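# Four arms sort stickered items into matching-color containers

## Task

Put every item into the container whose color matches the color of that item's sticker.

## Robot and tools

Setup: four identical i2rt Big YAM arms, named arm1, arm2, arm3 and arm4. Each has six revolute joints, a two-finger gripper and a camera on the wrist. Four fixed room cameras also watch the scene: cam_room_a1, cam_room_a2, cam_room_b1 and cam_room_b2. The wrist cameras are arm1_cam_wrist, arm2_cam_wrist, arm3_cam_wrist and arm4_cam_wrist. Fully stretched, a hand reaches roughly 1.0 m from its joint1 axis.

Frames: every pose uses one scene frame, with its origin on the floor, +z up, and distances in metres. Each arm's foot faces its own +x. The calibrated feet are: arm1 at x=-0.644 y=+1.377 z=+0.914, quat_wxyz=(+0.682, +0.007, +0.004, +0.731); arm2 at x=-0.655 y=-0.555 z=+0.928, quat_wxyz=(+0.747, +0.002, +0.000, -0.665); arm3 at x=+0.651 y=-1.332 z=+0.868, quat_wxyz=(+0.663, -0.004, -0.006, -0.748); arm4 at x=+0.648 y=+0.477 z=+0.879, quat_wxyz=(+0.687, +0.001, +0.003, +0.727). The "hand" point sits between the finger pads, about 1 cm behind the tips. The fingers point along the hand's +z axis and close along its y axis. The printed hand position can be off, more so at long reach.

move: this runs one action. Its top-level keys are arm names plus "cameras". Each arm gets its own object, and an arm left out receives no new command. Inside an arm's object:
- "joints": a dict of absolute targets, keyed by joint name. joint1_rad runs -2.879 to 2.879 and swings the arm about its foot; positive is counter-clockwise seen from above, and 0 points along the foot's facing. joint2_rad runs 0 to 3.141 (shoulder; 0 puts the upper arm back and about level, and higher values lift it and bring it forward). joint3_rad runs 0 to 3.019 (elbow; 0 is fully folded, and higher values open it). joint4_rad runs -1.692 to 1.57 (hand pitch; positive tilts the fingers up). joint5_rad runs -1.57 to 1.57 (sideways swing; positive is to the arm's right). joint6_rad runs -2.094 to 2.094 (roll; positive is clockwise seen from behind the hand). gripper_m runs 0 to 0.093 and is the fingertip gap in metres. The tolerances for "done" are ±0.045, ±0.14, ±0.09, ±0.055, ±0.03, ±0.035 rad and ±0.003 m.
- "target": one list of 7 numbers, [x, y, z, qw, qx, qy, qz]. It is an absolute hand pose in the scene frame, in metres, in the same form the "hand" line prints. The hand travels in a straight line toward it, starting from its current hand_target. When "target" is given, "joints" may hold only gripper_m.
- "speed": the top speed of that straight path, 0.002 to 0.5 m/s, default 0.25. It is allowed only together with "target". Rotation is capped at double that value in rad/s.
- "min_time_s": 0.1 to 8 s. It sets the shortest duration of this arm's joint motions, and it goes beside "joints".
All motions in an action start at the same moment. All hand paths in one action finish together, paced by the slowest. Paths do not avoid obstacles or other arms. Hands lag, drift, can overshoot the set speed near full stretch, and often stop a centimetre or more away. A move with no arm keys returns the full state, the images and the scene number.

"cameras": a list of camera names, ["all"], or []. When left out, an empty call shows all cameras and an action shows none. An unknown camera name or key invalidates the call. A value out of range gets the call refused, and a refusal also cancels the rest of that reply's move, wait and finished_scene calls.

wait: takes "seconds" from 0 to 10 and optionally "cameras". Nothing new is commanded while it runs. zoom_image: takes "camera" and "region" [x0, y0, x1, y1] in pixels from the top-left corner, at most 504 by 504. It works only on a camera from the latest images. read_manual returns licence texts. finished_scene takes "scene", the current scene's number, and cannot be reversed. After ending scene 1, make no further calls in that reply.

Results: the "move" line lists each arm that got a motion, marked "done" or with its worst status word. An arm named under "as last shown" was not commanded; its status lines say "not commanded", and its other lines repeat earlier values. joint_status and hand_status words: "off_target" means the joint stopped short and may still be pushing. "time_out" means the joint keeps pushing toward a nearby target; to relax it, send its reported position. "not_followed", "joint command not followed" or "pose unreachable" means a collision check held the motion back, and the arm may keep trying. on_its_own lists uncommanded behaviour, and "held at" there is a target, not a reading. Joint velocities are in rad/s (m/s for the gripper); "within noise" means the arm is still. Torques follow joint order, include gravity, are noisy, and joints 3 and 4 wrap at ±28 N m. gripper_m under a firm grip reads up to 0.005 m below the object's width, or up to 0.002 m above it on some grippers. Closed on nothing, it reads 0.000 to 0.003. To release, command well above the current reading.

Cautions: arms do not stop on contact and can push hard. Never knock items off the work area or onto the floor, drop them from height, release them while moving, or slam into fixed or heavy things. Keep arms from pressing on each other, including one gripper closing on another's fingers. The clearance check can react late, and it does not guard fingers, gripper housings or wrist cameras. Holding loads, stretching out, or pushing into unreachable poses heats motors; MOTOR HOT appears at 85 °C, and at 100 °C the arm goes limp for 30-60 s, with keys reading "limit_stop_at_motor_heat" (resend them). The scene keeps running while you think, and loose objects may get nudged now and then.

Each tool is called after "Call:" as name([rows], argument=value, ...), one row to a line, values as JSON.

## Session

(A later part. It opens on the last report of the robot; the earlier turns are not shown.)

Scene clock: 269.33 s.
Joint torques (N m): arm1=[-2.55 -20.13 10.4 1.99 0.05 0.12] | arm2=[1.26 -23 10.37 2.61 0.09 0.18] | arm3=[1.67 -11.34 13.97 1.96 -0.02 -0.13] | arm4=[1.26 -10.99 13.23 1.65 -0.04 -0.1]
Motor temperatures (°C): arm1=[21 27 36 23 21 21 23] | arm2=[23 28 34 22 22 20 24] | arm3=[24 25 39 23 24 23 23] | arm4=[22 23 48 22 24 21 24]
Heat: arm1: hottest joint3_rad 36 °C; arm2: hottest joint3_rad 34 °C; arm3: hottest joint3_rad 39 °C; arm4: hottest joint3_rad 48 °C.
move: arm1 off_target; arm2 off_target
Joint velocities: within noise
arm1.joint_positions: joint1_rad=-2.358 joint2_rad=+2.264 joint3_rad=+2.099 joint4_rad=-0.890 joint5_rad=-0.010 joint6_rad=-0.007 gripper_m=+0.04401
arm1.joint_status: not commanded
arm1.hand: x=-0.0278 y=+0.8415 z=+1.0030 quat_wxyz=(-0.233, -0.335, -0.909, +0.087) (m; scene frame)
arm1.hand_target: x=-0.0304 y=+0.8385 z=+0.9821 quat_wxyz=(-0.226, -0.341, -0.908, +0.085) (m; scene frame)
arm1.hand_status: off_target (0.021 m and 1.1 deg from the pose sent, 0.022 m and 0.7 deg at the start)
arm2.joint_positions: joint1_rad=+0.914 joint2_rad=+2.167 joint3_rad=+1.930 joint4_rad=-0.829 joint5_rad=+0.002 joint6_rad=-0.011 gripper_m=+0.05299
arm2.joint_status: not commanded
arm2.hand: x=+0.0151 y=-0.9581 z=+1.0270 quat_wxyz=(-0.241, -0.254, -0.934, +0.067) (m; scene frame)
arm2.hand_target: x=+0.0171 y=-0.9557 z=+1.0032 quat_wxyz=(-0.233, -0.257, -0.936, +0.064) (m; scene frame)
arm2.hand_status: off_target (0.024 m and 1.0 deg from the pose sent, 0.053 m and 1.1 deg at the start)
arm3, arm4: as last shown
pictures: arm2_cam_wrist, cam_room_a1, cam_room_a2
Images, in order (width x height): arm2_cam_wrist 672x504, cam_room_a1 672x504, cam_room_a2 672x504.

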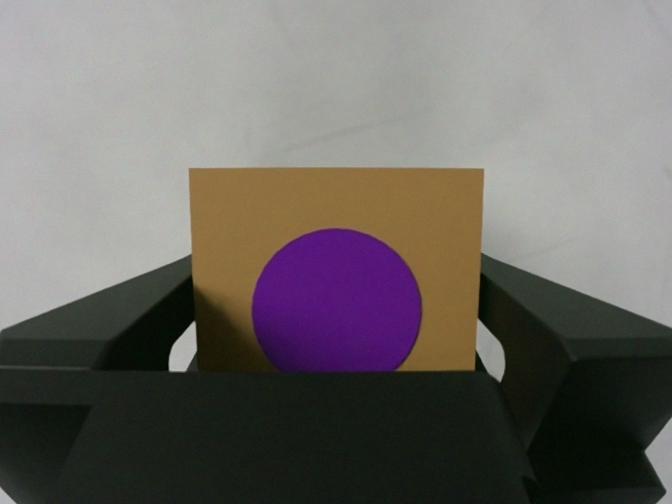

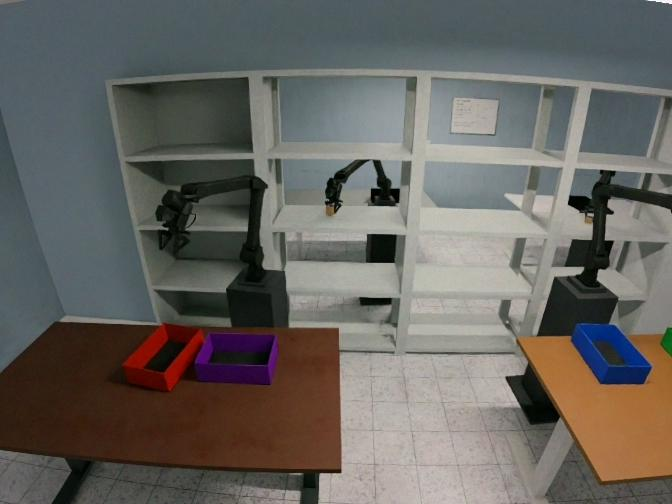

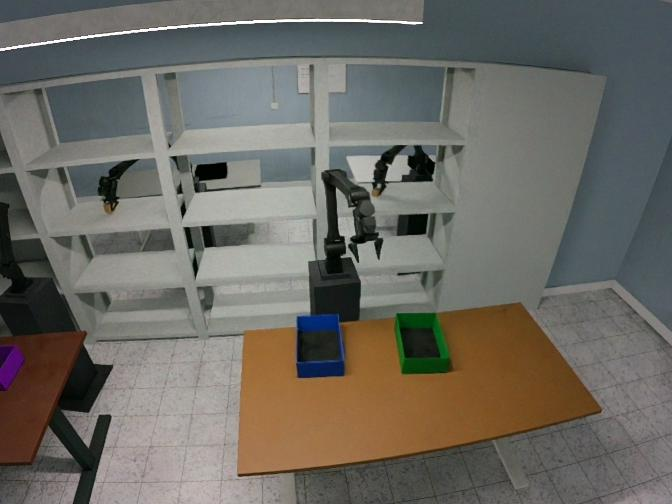

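Call:
move(arm1={"target":[-0.029,0.840,0.996,0.2264,0.3414,0.9082,-0.0851],"speed":0.05}, arm2={"target":[0.018,-0.956,0.988,0.2333,0.2573,0.9356,-0.0641],"speed":0.04}, cameras=["cam_room_a1"])

Call:
zoom_image(camera="cam_room_a1", region=[270, 140, 390, 230])

Call:
move(arm1={"joints":{"gripper_m":0.07}}, arm2={"target":[0.018,-0.956,0.976,0.2333,0.2573,0.9356,-0.0641],"speed":0.04}, cameras=["cam_room_a1","arm1_cam_wrist"])

Call:
zoom_image(camera="cam_room_a1", region=[270, 140, 390, 230])

Scene clock: 277.27 s.
Joint torques (N m): arm1=[-1.55 -20.72 12.19 0.87 0.09 0.08] | arm2=[1.08 -22.95 10.17 2.63 0.09 0.18] | arm3=[1.85 -11.28 14.01 2.02 -0.02 -0.13] | arm4=[0.73 -10.4 13.09 1.7 -0.01 -0.11]
Motor temperatures (°C): arm1=[21 27 35 23 21 21 23] | arm2=[23 28 34 22 22 20 25] | arm3=[24 25 40 23 24 23 23] | arm4=[22 23 48 22 24 21 24]
Heat: arm1: hottest joint3_rad 35 °C; arm2: hottest joint3_rad 34 °C; arm3: hottest joint3_rad 40 °C; arm4: hottest joint3_rad 48 °C.
move: arm1 done; arm2 off_target
Joint velocities: within noise
arm1.joint_positions: joint1_rad=-2.358 joint2_rad=+2.264 joint3_rad=+2.099 joint4_rad=-0.890 joint5_rad=-0.010 joint6_rad=-0.005 gripper_m=+0.04401
arm1.joint_status: not commanded
arm1.hand: x=-0.0278 y=+0.8415 z=+1.0030 quat_wxyz=(-0.233, -0.336, -0.908, +0.087) (m; scene frame)
arm1.hand_target: x=-0.0290 y=+0.8401 z=+0.9959 quat_wxyz=(-0.227, -0.341, -0.908, +0.085) (m; scene frame)
arm1.hand_status: done (0.007 m and 1.0 deg from the pose sent, 0.007 m and 1.0 deg at the start)
arm2.joint_positions: joint1_rad=+0.914 joint2_rad=+2.178 joint3_rad=+1.912 joint4_rad=-0.798 joint5_rad=+0.002 joint6_rad=-0.011 gripper_m=+0.05299
arm2.joint_status: not commanded
arm2.hand: x=+0.0158 y=-0.9584 z=+1.0137 quat_wxyz=(-0.242, -0.254, -0.934, +0.067) (m; scene frame)
arm2.hand_target: x=+0.0171 y=-0.9557 z=+0.9884 quat_wxyz=(-0.233, -0.257, -0.936, +0.064) (m; scene frame)
arm2.hand_status: off_target (0.026 m and 1.1 deg from the pose sent, 0.039 m and 1.0 deg at the start)
arm3, arm4: as last shown
pictures: cam_room_a1
Images, in order (width x height): cam_room_a1 672x504.

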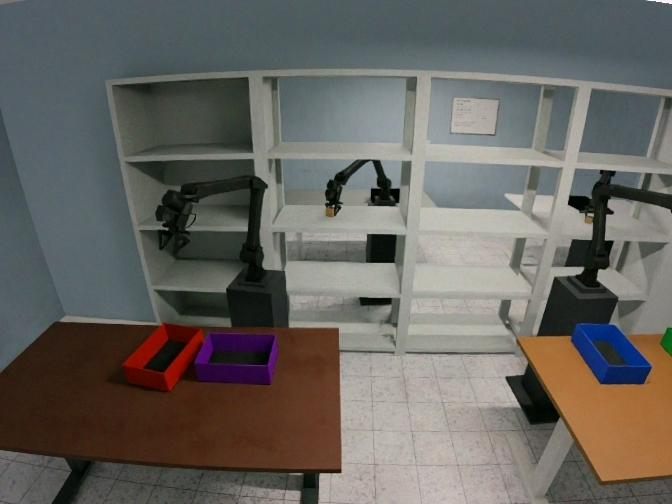

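Scaled by 4.200.

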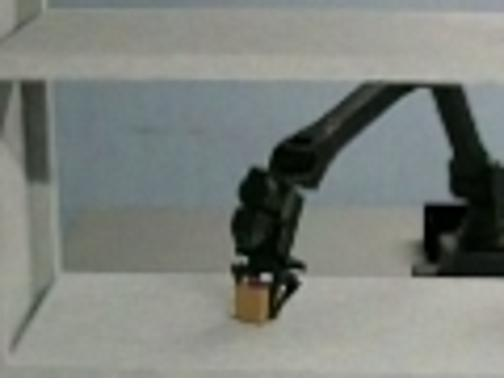

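Scene clock: 278.23 s.
Joint torques (N m): arm1=[-2.08 -20.72 12.16 0.77 -0.02 0.06] | arm2=[1.14 -22.24 9.72 2.63 0.09 0.17] | arm3=[1.79 -11.22 14 1.98 -0.03 -0.13] | arm4=[0.73 -10.05 13.24 1.7 -0.03 -0.11]
Motor temperatures (°C): arm1=[21 27 35 23 21 21 23] | arm2=[23 28 34 22 22 20 25] | arm3=[24 25 40 23 24 23 23] | arm4=[22 23 48 22 24 21 24]
Heat: arm1: hottest joint3_rad 35 °C; arm2: hottest joint3_rad 34 °C; arm3: hottest joint3_rad 40 °C; arm4: hottest joint3_rad 48 °C.
move: arm1 done; arm2 off_target
Joint velocities: within noise
arm1.joint_positions: joint1_rad=-2.360 joint2_rad=+2.264 joint3_rad=+2.099 joint4_rad=-0.890 joint5_rad=-0.006 joint6_rad=-0.002 gripper_m=+0.06996
arm1.joint_status: all done
arm1.hand: x=-0.0293 y=+0.8398 z=+1.0031 quat_wxyz=(-0.232, -0.339, -0.908, +0.089) (m; scene frame)
arm1.hand_target: x=-0.0291 y=+0.8400 z=+0.9959 quat_wxyz=(-0.227, -0.341, -0.908, +0.085) (m; scene frame)
arm1.hand_status: not commanded
arm2.joint_positions: joint1_rad=+0.914 joint2_rad=+2.179 joint3_rad=+1.903 joint4_rad=-0.772 joint5_rad=+0.002 joint6_rad=-0.011 gripper_m=+0.05299
arm2.joint_status: not commanded
arm2.hand: x=+0.0179 y=-0.9597 z=+1.0113 quat_wxyz=(-0.249, -0.253, -0.932, +0.069) (m; scene frame)
arm2.hand_target: x=+0.0167 y=-0.9554 z=+0.9768 quat_wxyz=(-0.233, -0.257, -0.936, +0.064) (m; scene frame)
arm2.hand_status: off_target (0.036 m and 2.0 deg from the pose sent, 0.038 m and 1.1 deg at the start)
arm3, arm4: as last shown
pictures: arm1_cam_wrist, cam_room_a1
Images, in order (width x height): arm1_cam_wrist 672x504, cam_room_a1 672x504.

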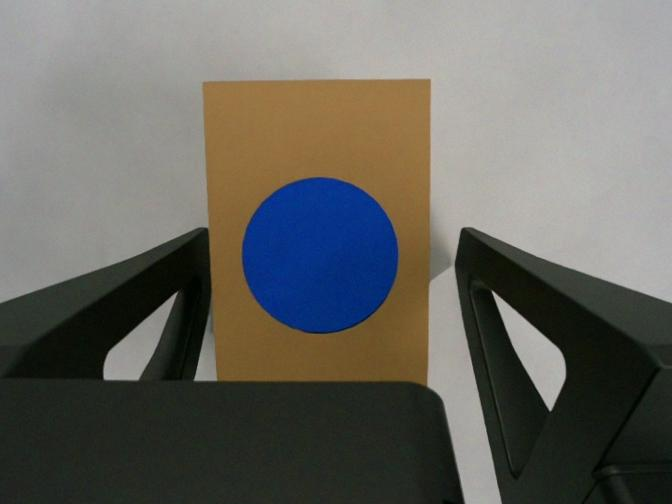

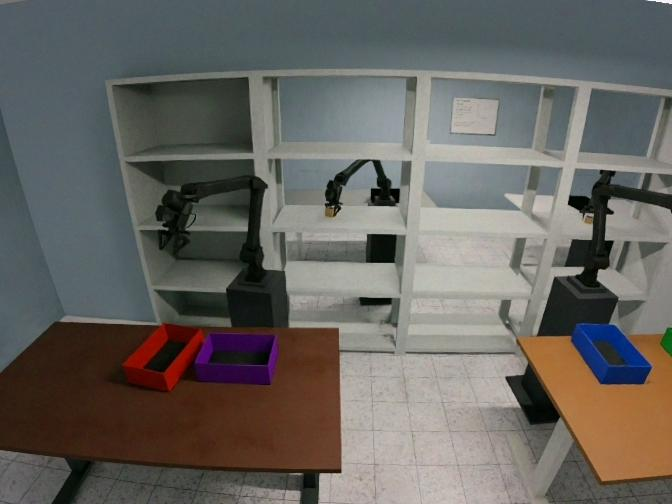

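Scaled by 4.200.

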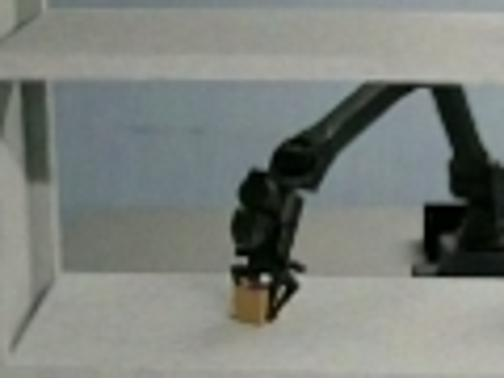

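Call:
move(arm1={"joints":{"gripper_m":0.085}}, arm2={"target":[0.018,-0.957,0.970,0.2333,0.2573,0.9356,-0.0641],"speed":0.04})

Call:
move(arm1={"target":[-0.064,0.870,1.092,0.2264,0.3414,0.9082,-0.0851],"speed":0.1}, arm2={"target":[0.018,-0.957,0.996,0.2333,0.2573,0.9356,-0.0641],"speed":0.05}, cameras=["arm1_cam_wrist","arm2_cam_wrist"])

Scene clock: 287.13 s.
Joint torques (N m): arm1=[-1.79 -20.89 12.21 0.85 -0.09 0.09] | arm2=[1.03 -21.89 9.37 2.62 0.07 0.16] | arm3=[1.73 -11.34 14.01 2 -0.03 -0.13] | arm4=[0.91 -10.46 13.11 1.61 -0.06 -0.11]
Motor temperatures (°C): arm1=[21 27 34 23 21 21 22] | arm2=[23 28 34 22 22 20 25] | arm3=[24 25 40 23 24 23 23] | arm4=[22 23 49 22 24 21 24]
Heat: arm1: hottest joint3_rad 34 °C; arm2: hottest joint3_rad 34 °C; arm3: hottest joint3_rad 40 °C; arm4: hottest joint3_rad 49 °C.
move: arm1 done; arm2 off_target
Joint velocities: within noise
arm1.joint_positions: joint1_rad=-2.360 joint2_rad=+2.264 joint3_rad=+2.099 joint4_rad=-0.890 joint5_rad=-0.005 joint6_rad=-0.001 gripper_m=+0.08493
arm1.joint_status: all done
arm1.hand: x=-0.0296 y=+0.8394 z=+1.0031 quat_wxyz=(-0.232, -0.339, -0.907, +0.089) (m; scene frame)
arm1.hand_target: x=-0.0290 y=+0.8401 z=+0.9959 quat_wxyz=(-0.227, -0.341, -0.908, +0.085) (m; scene frame)
arm1.hand_status: not commanded
arm2.joint_positions: joint1_rad=+0.914 joint2_rad=+2.180 joint3_rad=+1.901 joint4_rad=-0.761 joint5_rad=+0.002 joint6_rad=-0.011 gripper_m=+0.05299
arm2.joint_status: not commanded
arm2.hand: x=+0.0196 y=-0.9607 z=+1.0114 quat_wxyz=(-0.253, -0.253, -0.931, +0.070) (m; scene frame)
arm2.hand_target: x=+0.0163 y=-0.9562 z=+0.9709 quat_wxyz=(-0.233, -0.257, -0.936, +0.064) (m; scene frame)
arm2.hand_status: off_target (0.042 m and 2.5 deg from the pose sent, 0.041 m and 1.9 deg at the start)
arm3, arm4: as last shown
pictures: none

Scene clock: 288.90 s.
Joint torques (N m): arm1=[-2.43 -21.71 11.32 0.94 -0.07 0.02] | arm2=[0.97 -23.47 12.46 0.61 0.07 0.16] | arm3=[1.67 -11.28 14.02 1.96 -0.02 -0.13] | arm4=[1.08 -10.99 13.2 1.78 -0.04 -0.1]
Motor temperatures (°C): arm1=[21 27 34 23 21 21 22] | arm2=[23 28 34 22 22 20 25] | arm3=[24 25 40 23 24 23 23] | arm4=[22 23 49 22 24 21 24]
Heat: arm1: hottest joint3_rad 34 °C; arm2: hottest joint3_rad 34 °C; arm3: hottest joint3_rad 40 °C; arm4: hottest joint3_rad 49 °C.
move: arm1 off_target; arm2 off_target
Joint velocities: within noise
arm1.joint_positions: joint1_rad=-2.360 joint2_rad=+2.103 joint3_rad=+2.030 joint4_rad=-1.002 joint5_rad=-0.007 joint6_rad=+0.000 gripper_m=+0.08494
arm1.joint_status: not commanded
arm1.hand: x=-0.0610 y=+0.8683 z=+1.0801 quat_wxyz=(-0.223, -0.341, -0.909, +0.085) (m; scene frame)
arm1.hand_target: x=-0.0639 y=+0.8700 z=+1.0919 quat_wxyz=(-0.226, -0.341, -0.908, +0.085) (m; scene frame)
arm1.hand_status: off_target (0.012 m and 0.4 deg from the pose sent, 0.100 m and 0.8 deg at the start)
arm2.joint_positions: joint1_rad=+0.914 joint2_rad=+2.180 joint3_rad=+1.899 joint4_rad=-0.765 joint5_rad=+0.002 joint6_rad=-0.011 gripper_m=+0.05299
arm2.joint_status: not commanded
arm2.hand: x=+0.0181 y=-0.9598 z=+1.0097 quat_wxyz=(-0.250, -0.253, -0.932, +0.070) (m; scene frame)
arm2.hand_target: x=+0.0177 y=-0.9570 z=+0.9960 quat_wxyz=(-0.234, -0.257, -0.935, +0.064) (m; scene frame)
arm2.hand_status: off_target (0.014 m and 2.1 deg from the pose sent, 0.016 m and 2.5 deg at the start)
arm3, arm4: as last shown
pictures: arm1_cam_wrist, arm2_cam_wrist
Images, in order (width x height): arm1_cam_wrist 672x504, arm2_cam_wrist 672x504.

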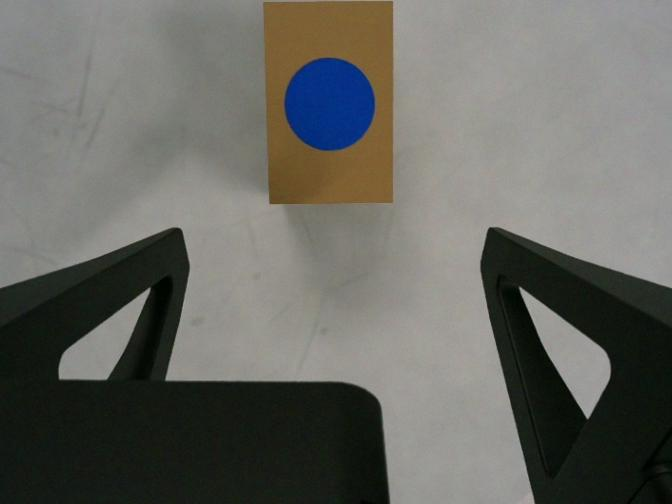

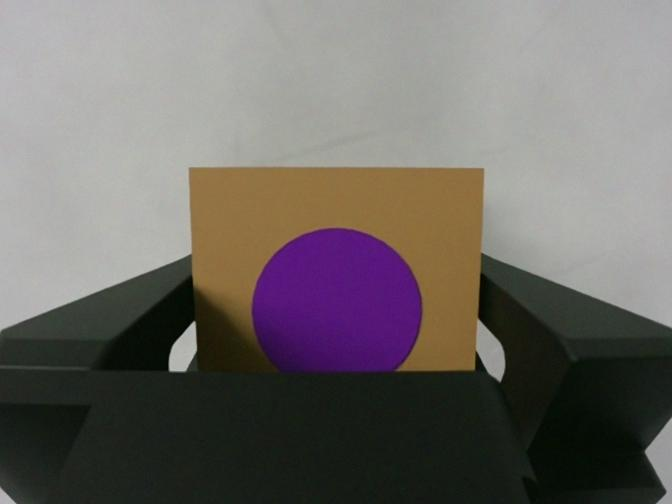

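Call:
move(arm1={"target":[-0.32,1.094,1.13,0.2264,0.3414,0.9082,-0.0851],"speed":0.2}, arm2={"joints":{"gripper_m":0.08}}, arm3={"joints":{"joint1_rad":0,"joint2_rad":0.5,"joint3_rad":1.0,"joint4_rad":-1.1},"min_time_s":4}, arm4={"joints":{"joint1_rad":0,"joint2_rad":0.5,"joint3_rad":1.0,"joint4_rad":-1.1},"min_time_s":4}, cameras=["arm1_cam_wrist","arm2_cam_wrist","cam_room_a1"])

Scene clock: 300.03 s.
Joint torques (N m): arm1=[-2.61 -5.66 11.49 0.84 -0.03 -0.05] | arm2=[1.32 -23.59 12.48 0.87 -0.24 0.13] | arm3=[0.44 1.26 8.38 1.39 -0.01 -0.12] | arm4=[0.97 0.56 8.49 1.05 0.01 -0.1]
Motor temperatures (°C): arm1=[20 27 35 23 21 21 22] | arm2=[23 27 34 22 22 20 24] | arm3=[24 25 39 23 24 23 23] | arm4=[22 23 48 22 24 21 24]
Heat: arm1: hottest joint3_rad 35 °C; arm2: hottest joint3_rad 34 °C; arm3: hottest joint3_rad 39 °C; arm4: hottest joint3_rad 48 °C.
move: arm1 done; arm2 done; arm3 done; arm4 done
Joint velocities: within noise
arm1.joint_positions: joint1_rad=-2.360 joint2_rad=+1.157 joint3_rad=+0.981 joint4_rad=-0.887 joint5_rad=-0.009 joint6_rad=+0.000 gripper_m=+0.08494
arm1.joint_status: not commanded
arm1.hand: x=-0.3177 y=+1.0947 z=+1.1296 quat_wxyz=(-0.229, -0.340, -0.908, +0.086) (m; scene frame)
arm1.hand_target: x=-0.3200 y=+1.0940 z=+1.1299 quat_wxyz=(-0.226, -0.342, -0.908, +0.085) (m; scene frame)
arm1.hand_status: done (0.002 m and 0.4 deg from the pose sent, 0.347 m and 0.4 deg at the start)
arm2.joint_positions: joint1_rad=+0.910 joint2_rad=+2.179 joint3_rad=+1.899 joint4_rad=-0.772 joint5_rad=+0.008 joint6_rad=-0.008 gripper_m=+0.07992
arm2.joint_status: all done
arm2.hand: x=+0.0148 y=-0.9627 z=+1.0095 quat_wxyz=(-0.246, -0.257, -0.932, +0.072) (m; scene frame)
arm2.hand_target: x=+0.0178 y=-0.9569 z=+0.9961 quat_wxyz=(-0.234, -0.257, -0.935, +0.064) (m; scene frame)
arm2.hand_status: not commanded
arm3.joint_positions: joint1_rad=+0.012 joint2_rad=+0.504 joint3_rad=+1.007 joint4_rad=-1.094 joint5_rad=+0.001 joint6_rad=+0.007 gripper_m=+0.08007
arm3.joint_status: all done
arm3.hand: x=+0.6213 y=-1.5877 z=+1.2899 quat_wxyz=(-0.320, -0.657, -0.584, +0.353) (m; scene frame)
arm3.hand_target: x=+0.6184 y=-1.5859 z=+1.2857 quat_wxyz=(-0.314, -0.660, -0.584, +0.353) (m; scene frame)
arm3.hand_status: not commanded
arm4.joint_positions: joint1_rad=-0.003 joint2_rad=+0.507 joint3_rad=+1.001 joint4_rad=-1.090 joint5_rad=+0.002 joint6_rad=+0.013 gripper_m=+0.08011
arm4.joint_status: all done
arm4.hand: x=+0.6365 y=+0.7439 z=+1.2937 quat_wxyz=(-0.318, +0.637, -0.614, -0.342) (m; scene frame)
arm4.hand_target: x=+0.6354 y=+0.7404 z=+1.2930 quat_wxyz=(-0.318, +0.643, -0.609, -0.340) (m; scene frame)
arm4.hand_status: not commanded
pictures: arm1_cam_wrist, arm2_cam_wrist, cam_room_a1
Images, in order (width x height): arm1_cam_wrist 672x504, arm2_cam_wrist 672x504, cam_room_a1 672x504.

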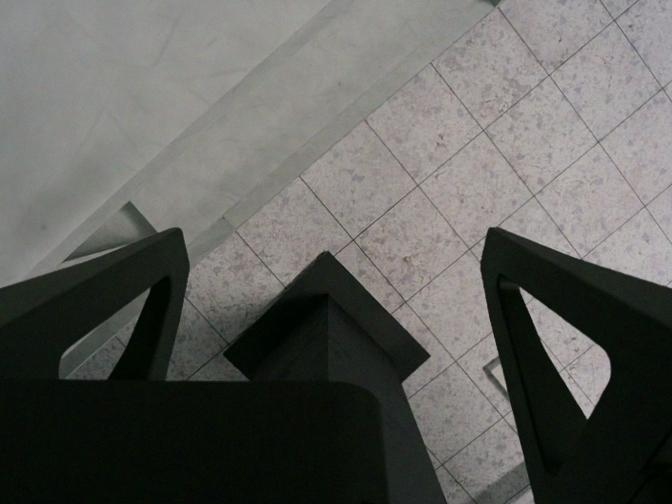

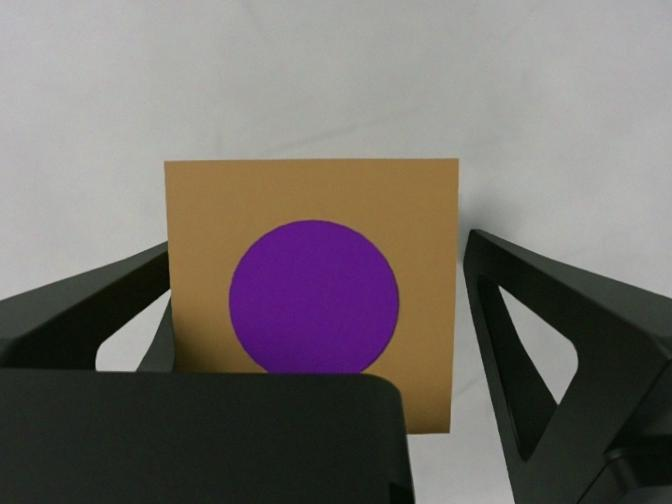

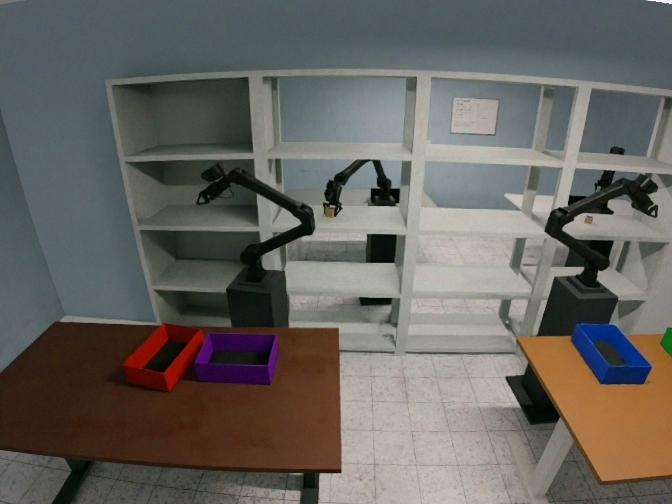

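Call:
move(arm1={"joints":{"joint2_rad":0.5,"joint3_rad":1.0,"joint4_rad":-1.1},"min_time_s":3}, arm2={"target":[-0.026,-0.932,1.095,0.2333,0.2573,0.9356,-0.0641],"speed":0.1}, arm3={"joints":{"joint1_rad":-1.981},"min_time_s":4}, arm4={"joints":{"joint1_rad":1.018},"min_time_s":3}, cameras=["arm2_cam_wrist","arm3_cam_wrist","arm4_cam_wrist","cam_room_a1"])

Scene clock: 313.87 s.
Joint torques (N m): arm1=[-2.2 3.66 12.6 1.22 -0.05 0.04] | arm2=[1.32 -24.29 9.92 1.14 -0.18 0.12] | arm3=[0.56 0.56 8.4 1.35 -0.02 -0.11] | arm4=[0.73 0.38 8.51 0.94 0.01 -0.09]
Motor temperatures (°C): arm1=[20 27 35 23 21 21 22] | arm2=[23 28 34 22 22 20 24] | arm3=[24 24 36 23 24 23 23] | arm4=[22 22 45 22 24 21 24]
Heat: arm1: hottest joint3_rad 35 °C; arm2: hottest joint3_rad 34 °C; arm3: hottest joint3_rad 36 °C; arm4: hottest joint3_rad 45 °C.
move: arm1 done; arm2 off_target; arm3 done; arm4 done
Joint velocities: within noise
arm1.joint_positions: joint1_rad=-2.360 joint2_rad=+0.502 joint3_rad=+0.981 joint4_rad=-1.089 joint5_rad=-0.009 joint6_rad=+0.000 gripper_m=+0.08494
arm1.joint_status: all done
arm1.hand: x=-0.4377 y=+1.2024 z=+1.3168 quat_wxyz=(-0.427, -0.310, -0.834, +0.161) (m; scene frame)
arm1.hand_target: x=-0.4405 y=+1.2033 z=+1.3252 quat_wxyz=(-0.431, -0.310, -0.832, +0.163) (m; scene frame)
arm1.hand_status: not commanded
arm2.joint_positions: joint1_rad=+0.910 joint2_rad=+2.004 joint3_rad=+1.851 joint4_rad=-0.907 joint5_rad=+0.007 joint6_rad=-0.008 gripper_m=+0.07993
arm2.joint_status: not commanded
arm2.hand: x=-0.0218 y=-0.9406 z=+1.0996 quat_wxyz=(-0.243, -0.257, -0.933, +0.070) (m; scene frame)
arm2.hand_target: x=-0.0259 y=-0.9321 z=+1.0952 quat_wxyz=(-0.233, -0.257, -0.936, +0.064) (m; scene frame)
arm2.hand_status: off_target (0.011 m and 1.4 deg from the pose sent, 0.100 m and 1.8 deg at the start)
arm3.joint_positions: joint1_rad=-1.971 joint2_rad=+0.504 joint3_rad=+1.007 joint4_rad=-1.094 joint5_rad=+0.001 joint6_rad=+0.007 gripper_m=+0.08007
arm3.joint_status: all done
arm3.hand: x=+0.4222 y=-1.1943 z=+1.2843 quat_wxyz=(+0.114, -0.853, +0.233, +0.453) (m; scene frame)
arm3.hand_target: x=+0.4249 y=-1.1928 z=+1.2801 quat_wxyz=(+0.117, -0.855, +0.235, +0.448) (m; scene frame)
arm3.hand_status: not commanded
arm4.joint_positions: joint1_rad=+1.014 joint2_rad=+0.507 joint3_rad=+1.001 joint4_rad=-1.090 joint5_rad=+0.002 joint6_rad=+0.013 gripper_m=+0.08011
arm4.joint_status: all done
arm4.hand: x=+0.4172 y=+0.6067 z=+1.2952 quat_wxyz=(-0.112, +0.854, -0.226, -0.456) (m; scene frame)
arm4.hand_target: x=+0.4196 y=+0.6039 z=+1.2945 quat_wxyz=(-0.113, +0.857, -0.218, -0.454) (m; scene frame)
arm4.hand_status: not commanded
pictures: arm2_cam_wrist, arm3_cam_wrist, arm4_cam_wrist, cam_room_a1
Images, in order (width x height): arm2_cam_wrist 672x504, arm3_cam_wrist 672x504, arm4_cam_wrist 672x504, cam_room_a1 672x504.

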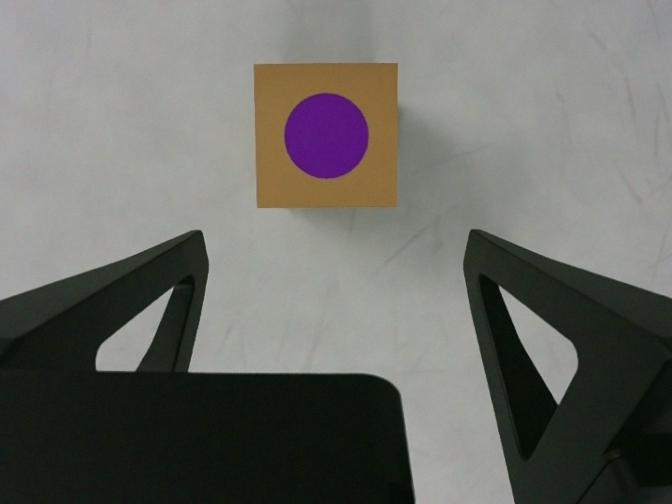

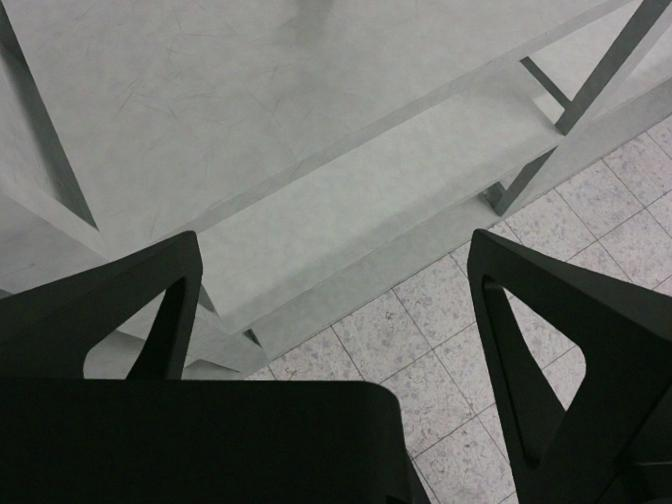

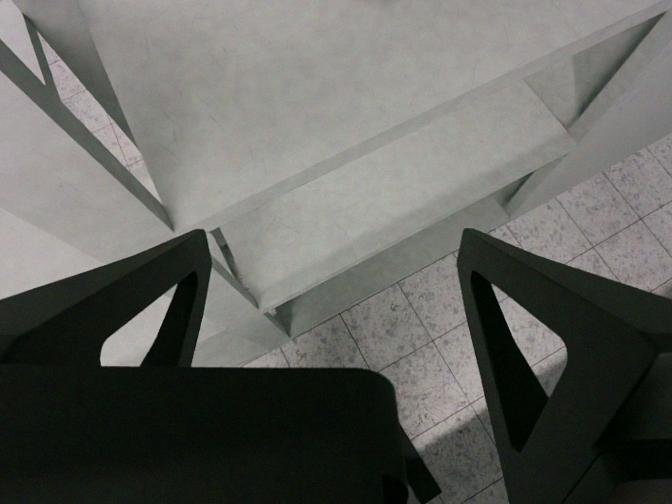

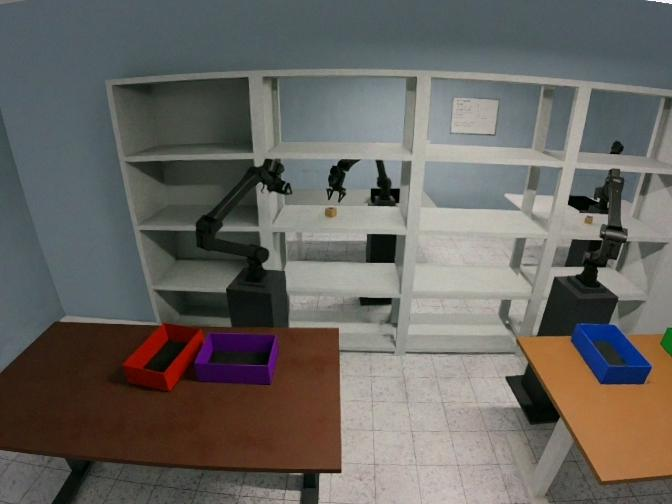

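Call:
move(arm2={"target":[-0.26,-0.79,1.13,0.2333,0.2573,0.9356,-0.0641],"speed":0.2}, arm3={"target":[0.263,-1.104,1.16,0.0799,-0.9194,0.2533,0.2899],"speed":0.15}, arm4={"target":[0.252,0.691,1.15,0.1053,-0.8933,0.3340,0.2817],"speed":0.15}, cameras=["arm3_cam_wrist","arm4_cam_wrist","cam_room_a1"])

Scene clock: 326.73 s.
Joint torques (N m): arm1=[-2.32 2.78 12.67 1.25 -0.06 0.03] | arm2=[1.49 -11.22 10.07 1.28 -0.05 0.18] | arm3=[1.96 -9 14.02 1.51 0.12 0.02] | arm4=[1.26 -8.53 12.77 1.22 0.33 0.16]
Motor temperatures (°C): arm1=[20 26 35 23 21 21 22] | arm2=[23 29 33 22 22 20 24] | arm3=[24 24 34 23 24 23 23] | arm4=[22 22 44 22 24 21 24]
Heat: arm1: hottest joint3_rad 35 °C; arm2: hottest joint3_rad 33 °C; arm3: hottest joint3_rad 34 °C; arm4: hottest joint3_rad 44 °C.
move: arm2 off_target; arm3 off_target; arm4 off_target
Joint velocities: within noise
arm1: as last shown
arm2.joint_positions: joint1_rad=+0.912 joint2_rad=+1.263 joint3_rad=+1.036 joint4_rad=-0.830 joint5_rad=+0.007 joint6_rad=-0.008 gripper_m=+0.07993
arm2.joint_status: not commanded
arm2.hand: x=-0.2569 y=-0.7977 z=+1.1381 quat_wxyz=(-0.244, -0.256, -0.933, +0.070) (m; scene frame)
arm2.hand_target: x=-0.2601 y=-0.7902 z=+1.1302 quat_wxyz=(-0.233, -0.257, -0.936, +0.064) (m; scene frame)
arm2.hand_status: off_target (0.012 m and 1.5 deg from the pose sent, 0.284 m and 1.4 deg at the start)
arm3.joint_positions: joint1_rad=-1.971 joint2_rad=+1.126 joint3_rad=+1.060 joint4_rad=-0.954 joint5_rad=+0.020 joint6_rad=+0.007 gripper_m=+0.08007
arm3.joint_status: not commanded
arm3.hand: x=+0.2787 y=-1.1100 z=+1.1291 quat_wxyz=(+0.072, -0.929, +0.255, +0.258) (m; scene frame)
arm3.hand_target: x=+0.2646 y=-1.1048 z=+1.1600 quat_wxyz=(+0.080, -0.919, +0.253, +0.290) (m; scene frame)
arm3.hand_status: off_target (0.035 m and 3.9 deg from the pose sent, 0.221 m and 20.7 deg at the start)
arm4.joint_positions: joint1_rad=+1.081 joint2_rad=+1.150 joint3_rad=+1.021 joint4_rad=-0.916 joint5_rad=+0.164 joint6_rad=+0.222 gripper_m=+0.08011
arm4.joint_status: not commanded
arm4.hand: x=+0.2700 y=+0.6855 z=+1.1225 quat_wxyz=(-0.104, +0.904, -0.331, -0.251) (m; scene frame)
arm4.hand_target: x=+0.2535 y=+0.6902 z=+1.1502 quat_wxyz=(-0.105, +0.893, -0.334, -0.282) (m; scene frame)
arm4.hand_status: off_target (0.033 m and 3.8 deg from the pose sent, 0.236 m and 24.0 deg at the start)
pictures: arm3_cam_wrist, arm4_cam_wrist, cam_room_a1
Images, in order (width x height): arm3_cam_wrist 672x504, arm4_cam_wrist 672x504, cam_room_a1 672x504.

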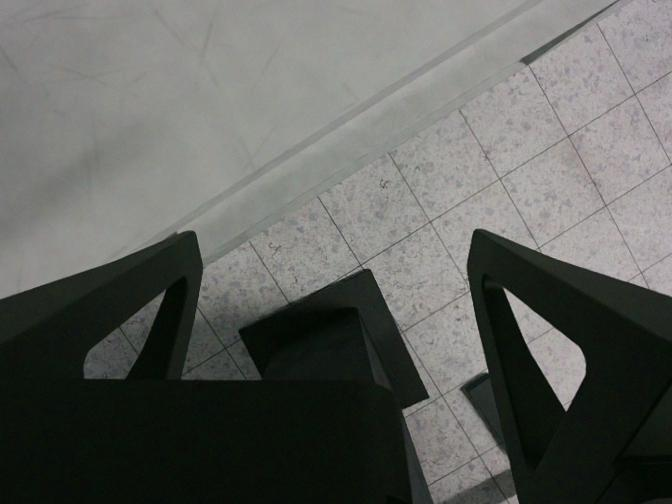

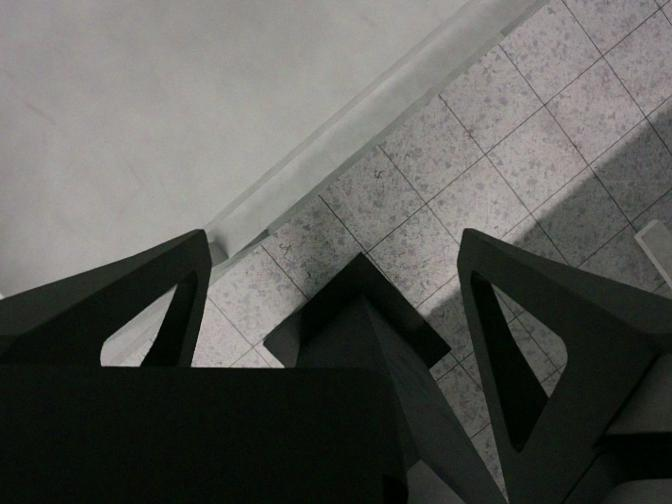

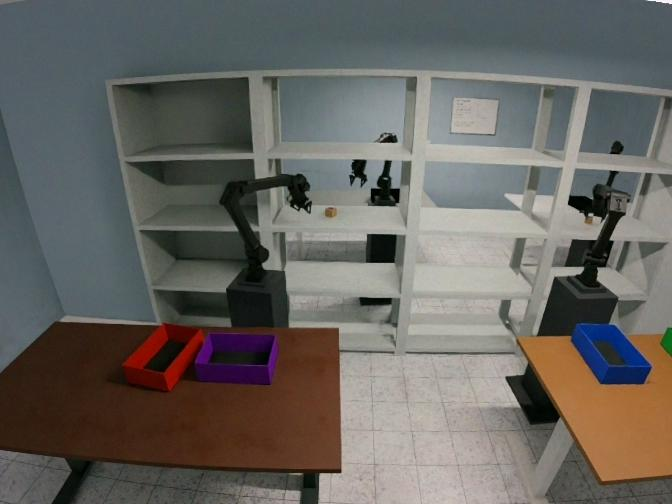

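Call:
move(arm2={"joints":{"joint2_rad":0.5,"joint3_rad":1.0,"joint4_rad":-1.1},"min_time_s":3}, arm3={"target":[0.084,-0.998,1.135,0.0799,-0.9194,0.2533,0.2899],"speed":0.15,"joints":{"gripper_m":0.088}}, arm4={"target":[0.040,0.785,1.13,0.1053,-0.8933,0.3340,0.2817],"speed":0.15}, cameras=["arm3_cam_wrist","arm4_cam_wrist","cam_room_a1"])

Scene clock: 335.33 s.
Joint torques (N m): arm1=[-2.2 3.6 12.46 1.26 -0.05 0.02] | arm2=[1.61 -0.03 9.57 1.76 -0.05 0.17] | arm3=[1.38 -18.08 14.09 1.01 -0.04 -0.05] | arm4=[1.67 -17.73 12.75 0.5 0.29 0.2]
Motor temperatures (°C): arm1=[20 26 35 23 21 21 22] | arm2=[23 28 33 22 22 20 24] | arm3=[24 24 35 23 24 23 23] | arm4=[22 23 44 22 24 21 24]
Heat: arm1: hottest joint3_rad 35 °C; arm2: hottest joint3_rad 33 °C; arm3: hottest joint3_rad 35 °C; arm4: hottest joint3_rad 44 °C.
move: arm2 done; arm3 off_target; arm4 off_target
Joint velocities: within noise
arm1: as last shown
arm2.joint_positions: joint1_rad=+0.912 joint2_rad=+0.504 joint3_rad=+1.014 joint4_rad=-1.084 joint5_rad=+0.007 joint6_rad=-0.008 gripper_m=+0.07993
arm2.joint_status: all done
arm2.hand: x=-0.4301 y=-0.6944 z=+1.3529 quat_wxyz=(-0.460, -0.234, -0.847, +0.131) (m; scene frame)
arm2.hand_target: x=-0.4307 y=-0.6907 z=+1.3427 quat_wxyz=(-0.450, -0.236, -0.853, +0.123) (m; scene frame)
arm2.hand_status: not commanded
arm3.joint_positions: joint1_rad=-1.971 joint2_rad=+1.668 joint3_rad=+1.553 joint4_rad=-0.883 joint5_rad=+0.020 joint6_rad=+0.007 gripper_m=+0.08793
arm3.joint_status: all done
arm3.hand: x=+0.0974 y=-1.0062 z=+1.1110 quat_wxyz=(+0.075, -0.926, +0.255, +0.268) (m; scene frame)
arm3.hand_target: x=+0.0853 y=-0.9986 z=+1.1351 quat_wxyz=(+0.080, -0.919, +0.253, +0.290) (m; scene frame)
arm3.hand_status: off_target (0.029 m and 2.6 deg from the pose sent, 0.225 m and 3.9 deg at the start)
arm4.joint_positions: joint1_rad=+1.084 joint2_rad=+1.752 joint3_rad=+1.625 joint4_rad=-0.879 joint5_rad=+0.167 joint6_rad=+0.225 gripper_m=+0.08011
arm4.joint_status: not commanded
arm4.hand: x=+0.0548 y=+0.7831 z=+1.1154 quat_wxyz=(-0.106, +0.898, -0.331, -0.269) (m; scene frame)
arm4.hand_target: x=+0.0409 y=+0.7845 z=+1.1298 quat_wxyz=(-0.105, +0.893, -0.334, -0.282) (m; scene frame)
arm4.hand_status: off_target (0.021 m and 1.6 deg from the pose sent, 0.251 m and 3.8 deg at the start)
pictures: arm3_cam_wrist, arm4_cam_wrist, cam_room_a1
Images, in order (width x height): arm3_cam_wrist 672x504, arm4_cam_wrist 672x504, cam_room_a1 672x504.

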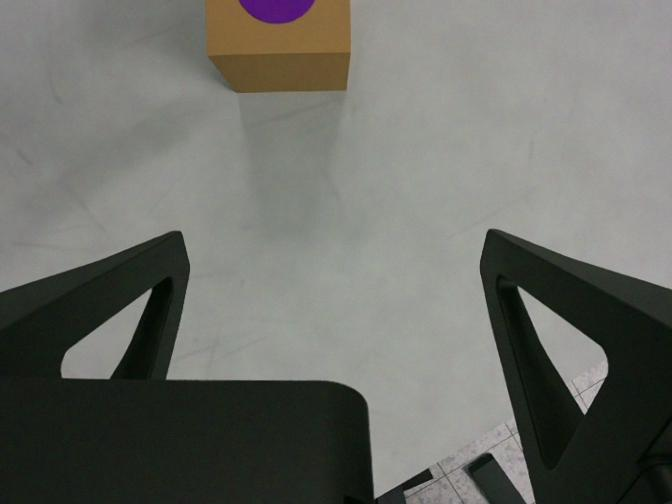

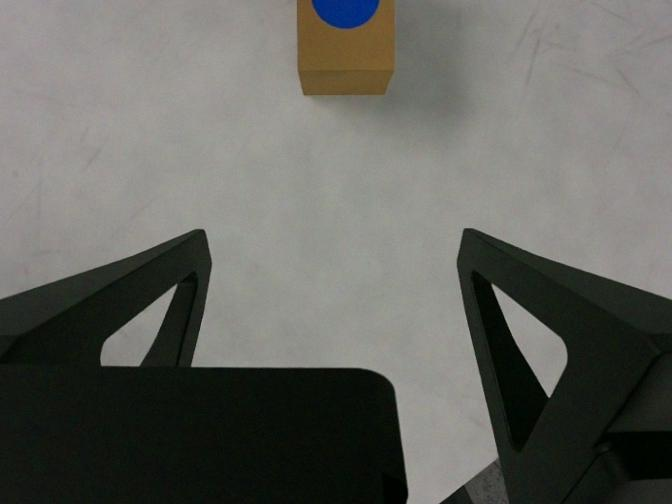

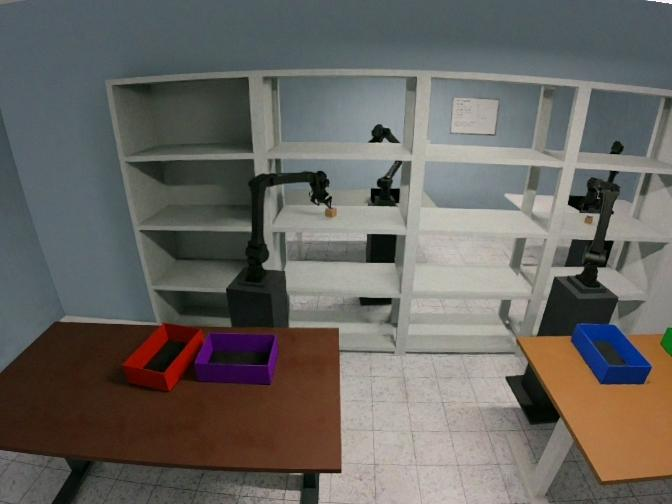

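Call:
move(arm3={"target":[0.018,-0.988,1.095,0.0799,-0.9194,0.2533,0.2899],"speed":0.1}, arm4={"target":[-0.013,0.847,1.078,0.1053,-0.8933,0.3340,0.2817],"speed":0.1}, cameras=["arm3_cam_wrist","arm4_cam_wrist"])

Scene clock: 359.70 s.
Joint torques (N m): arm1=[-1.9 2.9 12.52 1.32 -0.05 -0.01] | arm2=[1.55 -0.09 9.58 1.8 -0.05 0.18] | arm3=[2.26 -20.25 14.12 1.58 0.14 0.03] | arm4=[0.67 -20.95 12.77 1.29 0.05 -0.09]
Motor temperatures (°C): arm1=[20 25 36 23 21 21 22] | arm2=[23 27 32 22 22 20 23] | arm3=[24 25 37 23 24 23 23] | arm4=[22 25 43 22 24 21 24]
Heat: arm1: hottest joint3_rad 36 °C; arm2: hottest joint3_rad 32 °C; arm3: hottest joint3_rad 37 °C; arm4: hottest joint3_rad 43 °C.
move: arm3 off_target; arm4 off_target
Joint velocities: within noise
arm1, arm2: as last shown
arm3.joint_positions: joint1_rad=-1.946 joint2_rad=+1.842 joint3_rad=+1.692 joint4_rad=-0.860 joint5_rad=+0.038 joint6_rad=+0.030 gripper_m=+0.08793
arm3.joint_status: not commanded
arm3.hand: x=+0.0400 y=-0.9903 z=+1.0722 quat_wxyz=(+0.075, -0.927, +0.257, +0.263) (m; scene frame)
arm3.hand_target: x=+0.0196 y=-0.9891 z=+1.0952 quat_wxyz=(+0.080, -0.919, +0.253, +0.290) (m; scene frame)
arm3.hand_status: off_target (0.032 m and 3.3 deg from the pose sent, 0.083 m and 2.6 deg at the start)
arm4.joint_positions: joint1_rad=+1.042 joint2_rad=+1.967 joint3_rad=+1.813 joint4_rad=-0.864 joint5_rad=+0.145 joint6_rad=+0.209 gripper_m=+0.08011
arm4.joint_status: not commanded
arm4.hand: x=+0.0036 y=+0.8359 z=+1.0662 quat_wxyz=(-0.102, +0.897, -0.340, -0.262) (m; scene frame)
arm4.hand_target: x=-0.0116 y=+0.8464 z=+1.0783 quat_wxyz=(-0.106, +0.893, -0.334, -0.282) (m; scene frame)
arm4.hand_status: off_target (0.023 m and 2.4 deg from the pose sent, 0.100 m and 1.5 deg at the start)
pictures: arm3_cam_wrist, arm4_cam_wrist
Images, in order (width x height): arm3_cam_wrist 672x504, arm4_cam_wrist 672x504.

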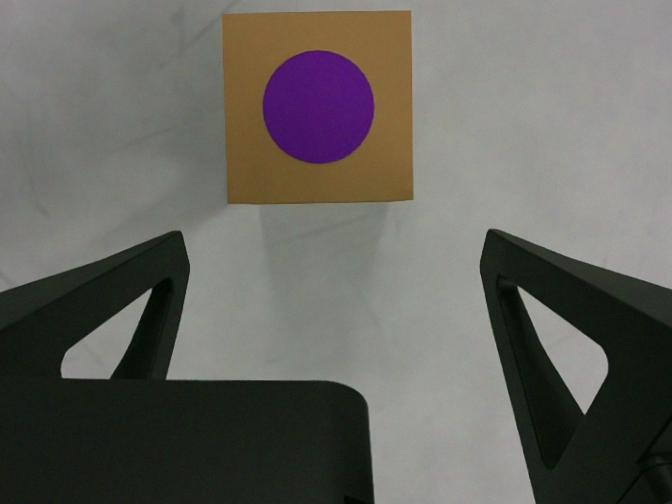

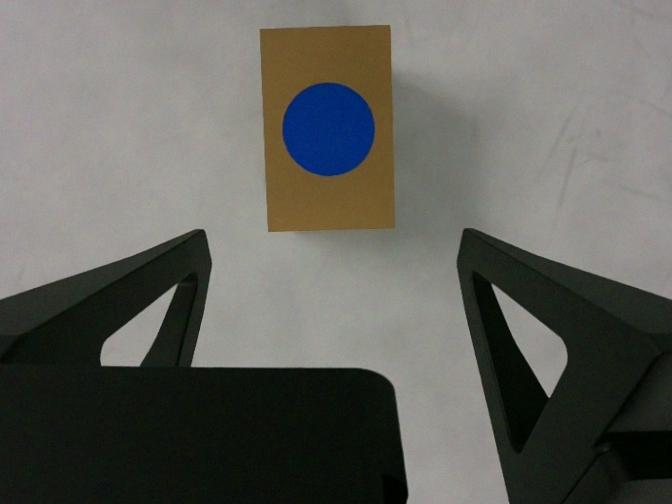

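Call:
move(arm3={"target":[-0.024,-0.969,1.046,0.0799,-0.9194,0.2533,0.2899],"speed":0.1}, arm4={"target":[-0.047,0.875,1.018,0.1053,-0.8933,0.3340,0.2817],"speed":0.1}, cameras=["arm3_cam_wrist","arm4_cam_wrist"])

Scene clock: 376.50 s.
Joint torques (N m): arm1=[-1.96 3.14 12.52 1.24 -0.06 0.01] | arm2=[1.55 -0.15 9.54 1.8 -0.05 0.18] | arm3=[2.67 -22.53 13.87 1.65 0.13 0.03] | arm4=[-0.09 -22.83 12.31 1.37 0.03 -0.11]
Motor temperatures (°C): arm1=[20 25 36 23 21 21 22] | arm2=[23 27 32 22 22 20 23] | arm3=[24 26 36 23 24 23 23] | arm4=[22 26 47 22 24 21 24]
Heat: arm1: hottest joint3_rad 36 °C; arm2: hottest joint3_rad 32 °C; arm3: hottest joint3_rad 36 °C; arm4: hottest joint3_rad 47 °C.
move: arm3 off_target; arm4 off_target
Joint velocities: within noise
arm1, arm2: as last shown
arm3.joint_positions: joint1_rad=-1.945 joint2_rad=+1.989 joint3_rad=+1.790 joint4_rad=-0.810 joint5_rad=+0.040 joint6_rad=+0.034 gripper_m=+0.08793
arm3.joint_status: not commanded
arm3.hand: x=-0.0005 y=-0.9692 z=+1.0253 quat_wxyz=(+0.076, -0.926, +0.258, +0.263) (m; scene frame)
arm3.hand_target: x=-0.0223 y=-0.9701 z=+1.0463 quat_wxyz=(+0.080, -0.919, +0.253, +0.290) (m; scene frame)
arm3.hand_status: off_target (0.031 m and 3.3 deg from the pose sent, 0.072 m and 3.3 deg at the start)
arm4.joint_positions: joint1_rad=+1.032 joint2_rad=+2.116 joint3_rad=+1.912 joint4_rad=-0.803 joint5_rad=+0.138 joint6_rad=+0.197 gripper_m=+0.08011
arm4.joint_status: not commanded
arm4.hand: x=-0.0331 y=+0.8619 z=+1.0141 quat_wxyz=(-0.102, +0.897, -0.338, -0.267) (m; scene frame)
arm4.hand_target: x=-0.0458 y=+0.8745 z=+1.0182 quat_wxyz=(-0.106, +0.893, -0.334, -0.282) (m; scene frame)
arm4.hand_status: off_target (0.019 m and 1.8 deg from the pose sent, 0.080 m and 2.4 deg at the start)
pictures: arm3_cam_wrist, arm4_cam_wrist
Images, in order (width x height): arm3_cam_wrist 672x504, arm4_cam_wrist 672x504.

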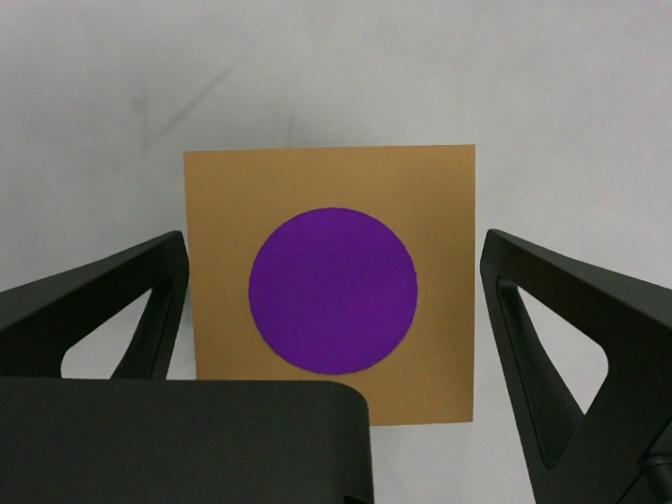

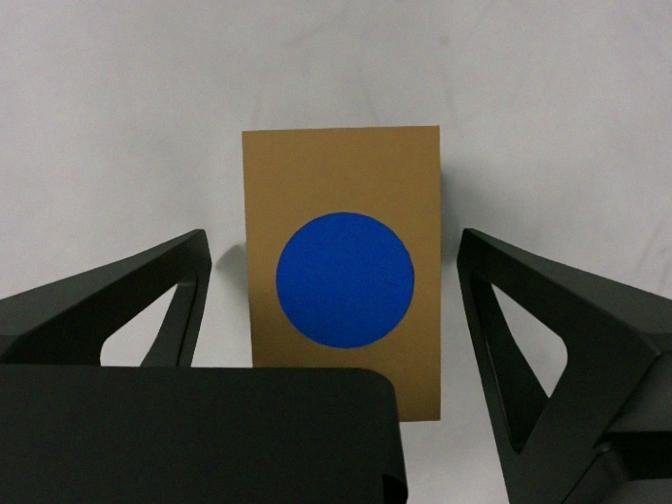

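Call:
move(arm3={"joints":{"gripper_m":0.049}}, arm4={"target":[-0.047,0.875,0.998,0.1053,-0.8933,0.3340,0.2817],"speed":0.06}, cameras=["arm3_cam_wrist","arm4_cam_wrist"])

Scene clock: 382.33 s.
Joint torques (N m): arm1=[-1.9 3.55 12.63 1.11 -0.06 0] | arm2=[1.49 -0.09 9.52 1.77 -0.04 0.18] | arm3=[2.67 -22.48 13.9 1.59 0.12 0.02] | arm4=[0.21 -22.3 10.36 1.42 0.04 -0.08]
Motor temperatures (°C): arm1=[20 25 36 23 21 21 22] | arm2=[23 26 32 22 22 20 23] | arm3=[24 26 37 23 24 23 23] | arm4=[22 26 46 22 24 21 24]
Heat: arm1: hottest joint3_rad 36 °C; arm2: hottest joint3_rad 32 °C; arm3: hottest joint3_rad 37 °C; arm4: hottest joint3_rad 46 °C.
move: arm3 off_target; arm4 off_target
Joint velocities: within noise
arm1, arm2: as last shown
arm3.joint_positions: joint1_rad=-1.945 joint2_rad=+1.989 joint3_rad=+1.790 joint4_rad=-0.810 joint5_rad=+0.040 joint6_rad=+0.034 gripper_m=+0.05311
arm3.joint_status: gripper_m off_target (ended at +0.05314, target +0.04900)
arm3.hand: x=-0.0006 y=-0.9694 z=+1.0253 quat_wxyz=(+0.076, -0.926, +0.258, +0.263) (m; scene frame)
arm3.hand_target: x=-0.0223 y=-0.9701 z=+1.0463 quat_wxyz=(+0.080, -0.919, +0.253, +0.290) (m; scene frame)
arm3.hand_status: not commanded
arm4.joint_positions: joint1_rad=+1.032 joint2_rad=+2.125 joint3_rad=+1.912 joint4_rad=-0.762 joint5_rad=+0.136 joint6_rad=+0.197 gripper_m=+0.08010
arm4.joint_status: not commanded
arm4.hand: x=-0.0406 y=+0.8657 z=+1.0129 quat_wxyz=(-0.104, +0.892, -0.337, -0.282) (m; scene frame)
arm4.hand_target: x=-0.0462 y=+0.8746 z=+0.9982 quat_wxyz=(-0.105, +0.893, -0.334, -0.282) (m; scene frame)
arm4.hand_status: off_target (0.019 m and 0.4 deg from the pose sent, 0.025 m and 1.8 deg at the start)
pictures: arm3_cam_wrist, arm4_cam_wrist
Images, in order (width x height): arm3_cam_wrist 672x504, arm4_cam_wrist 672x504.

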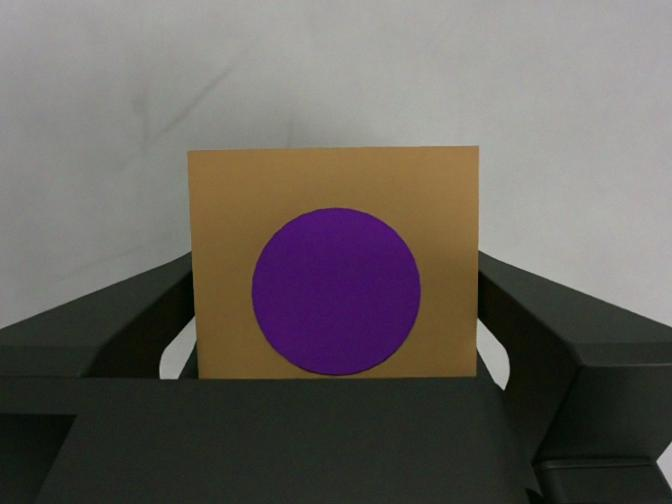

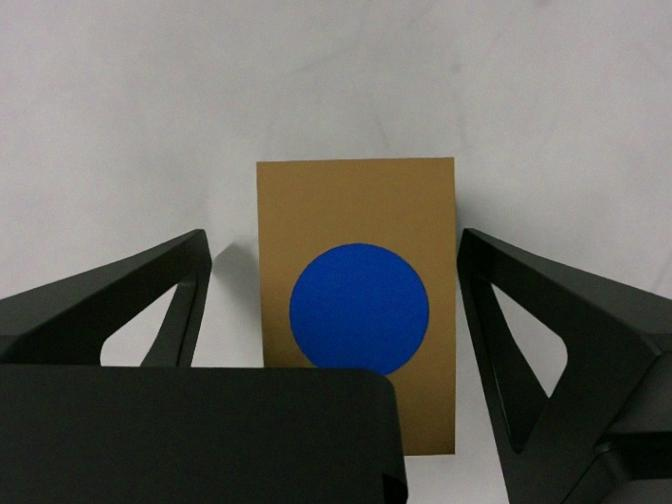

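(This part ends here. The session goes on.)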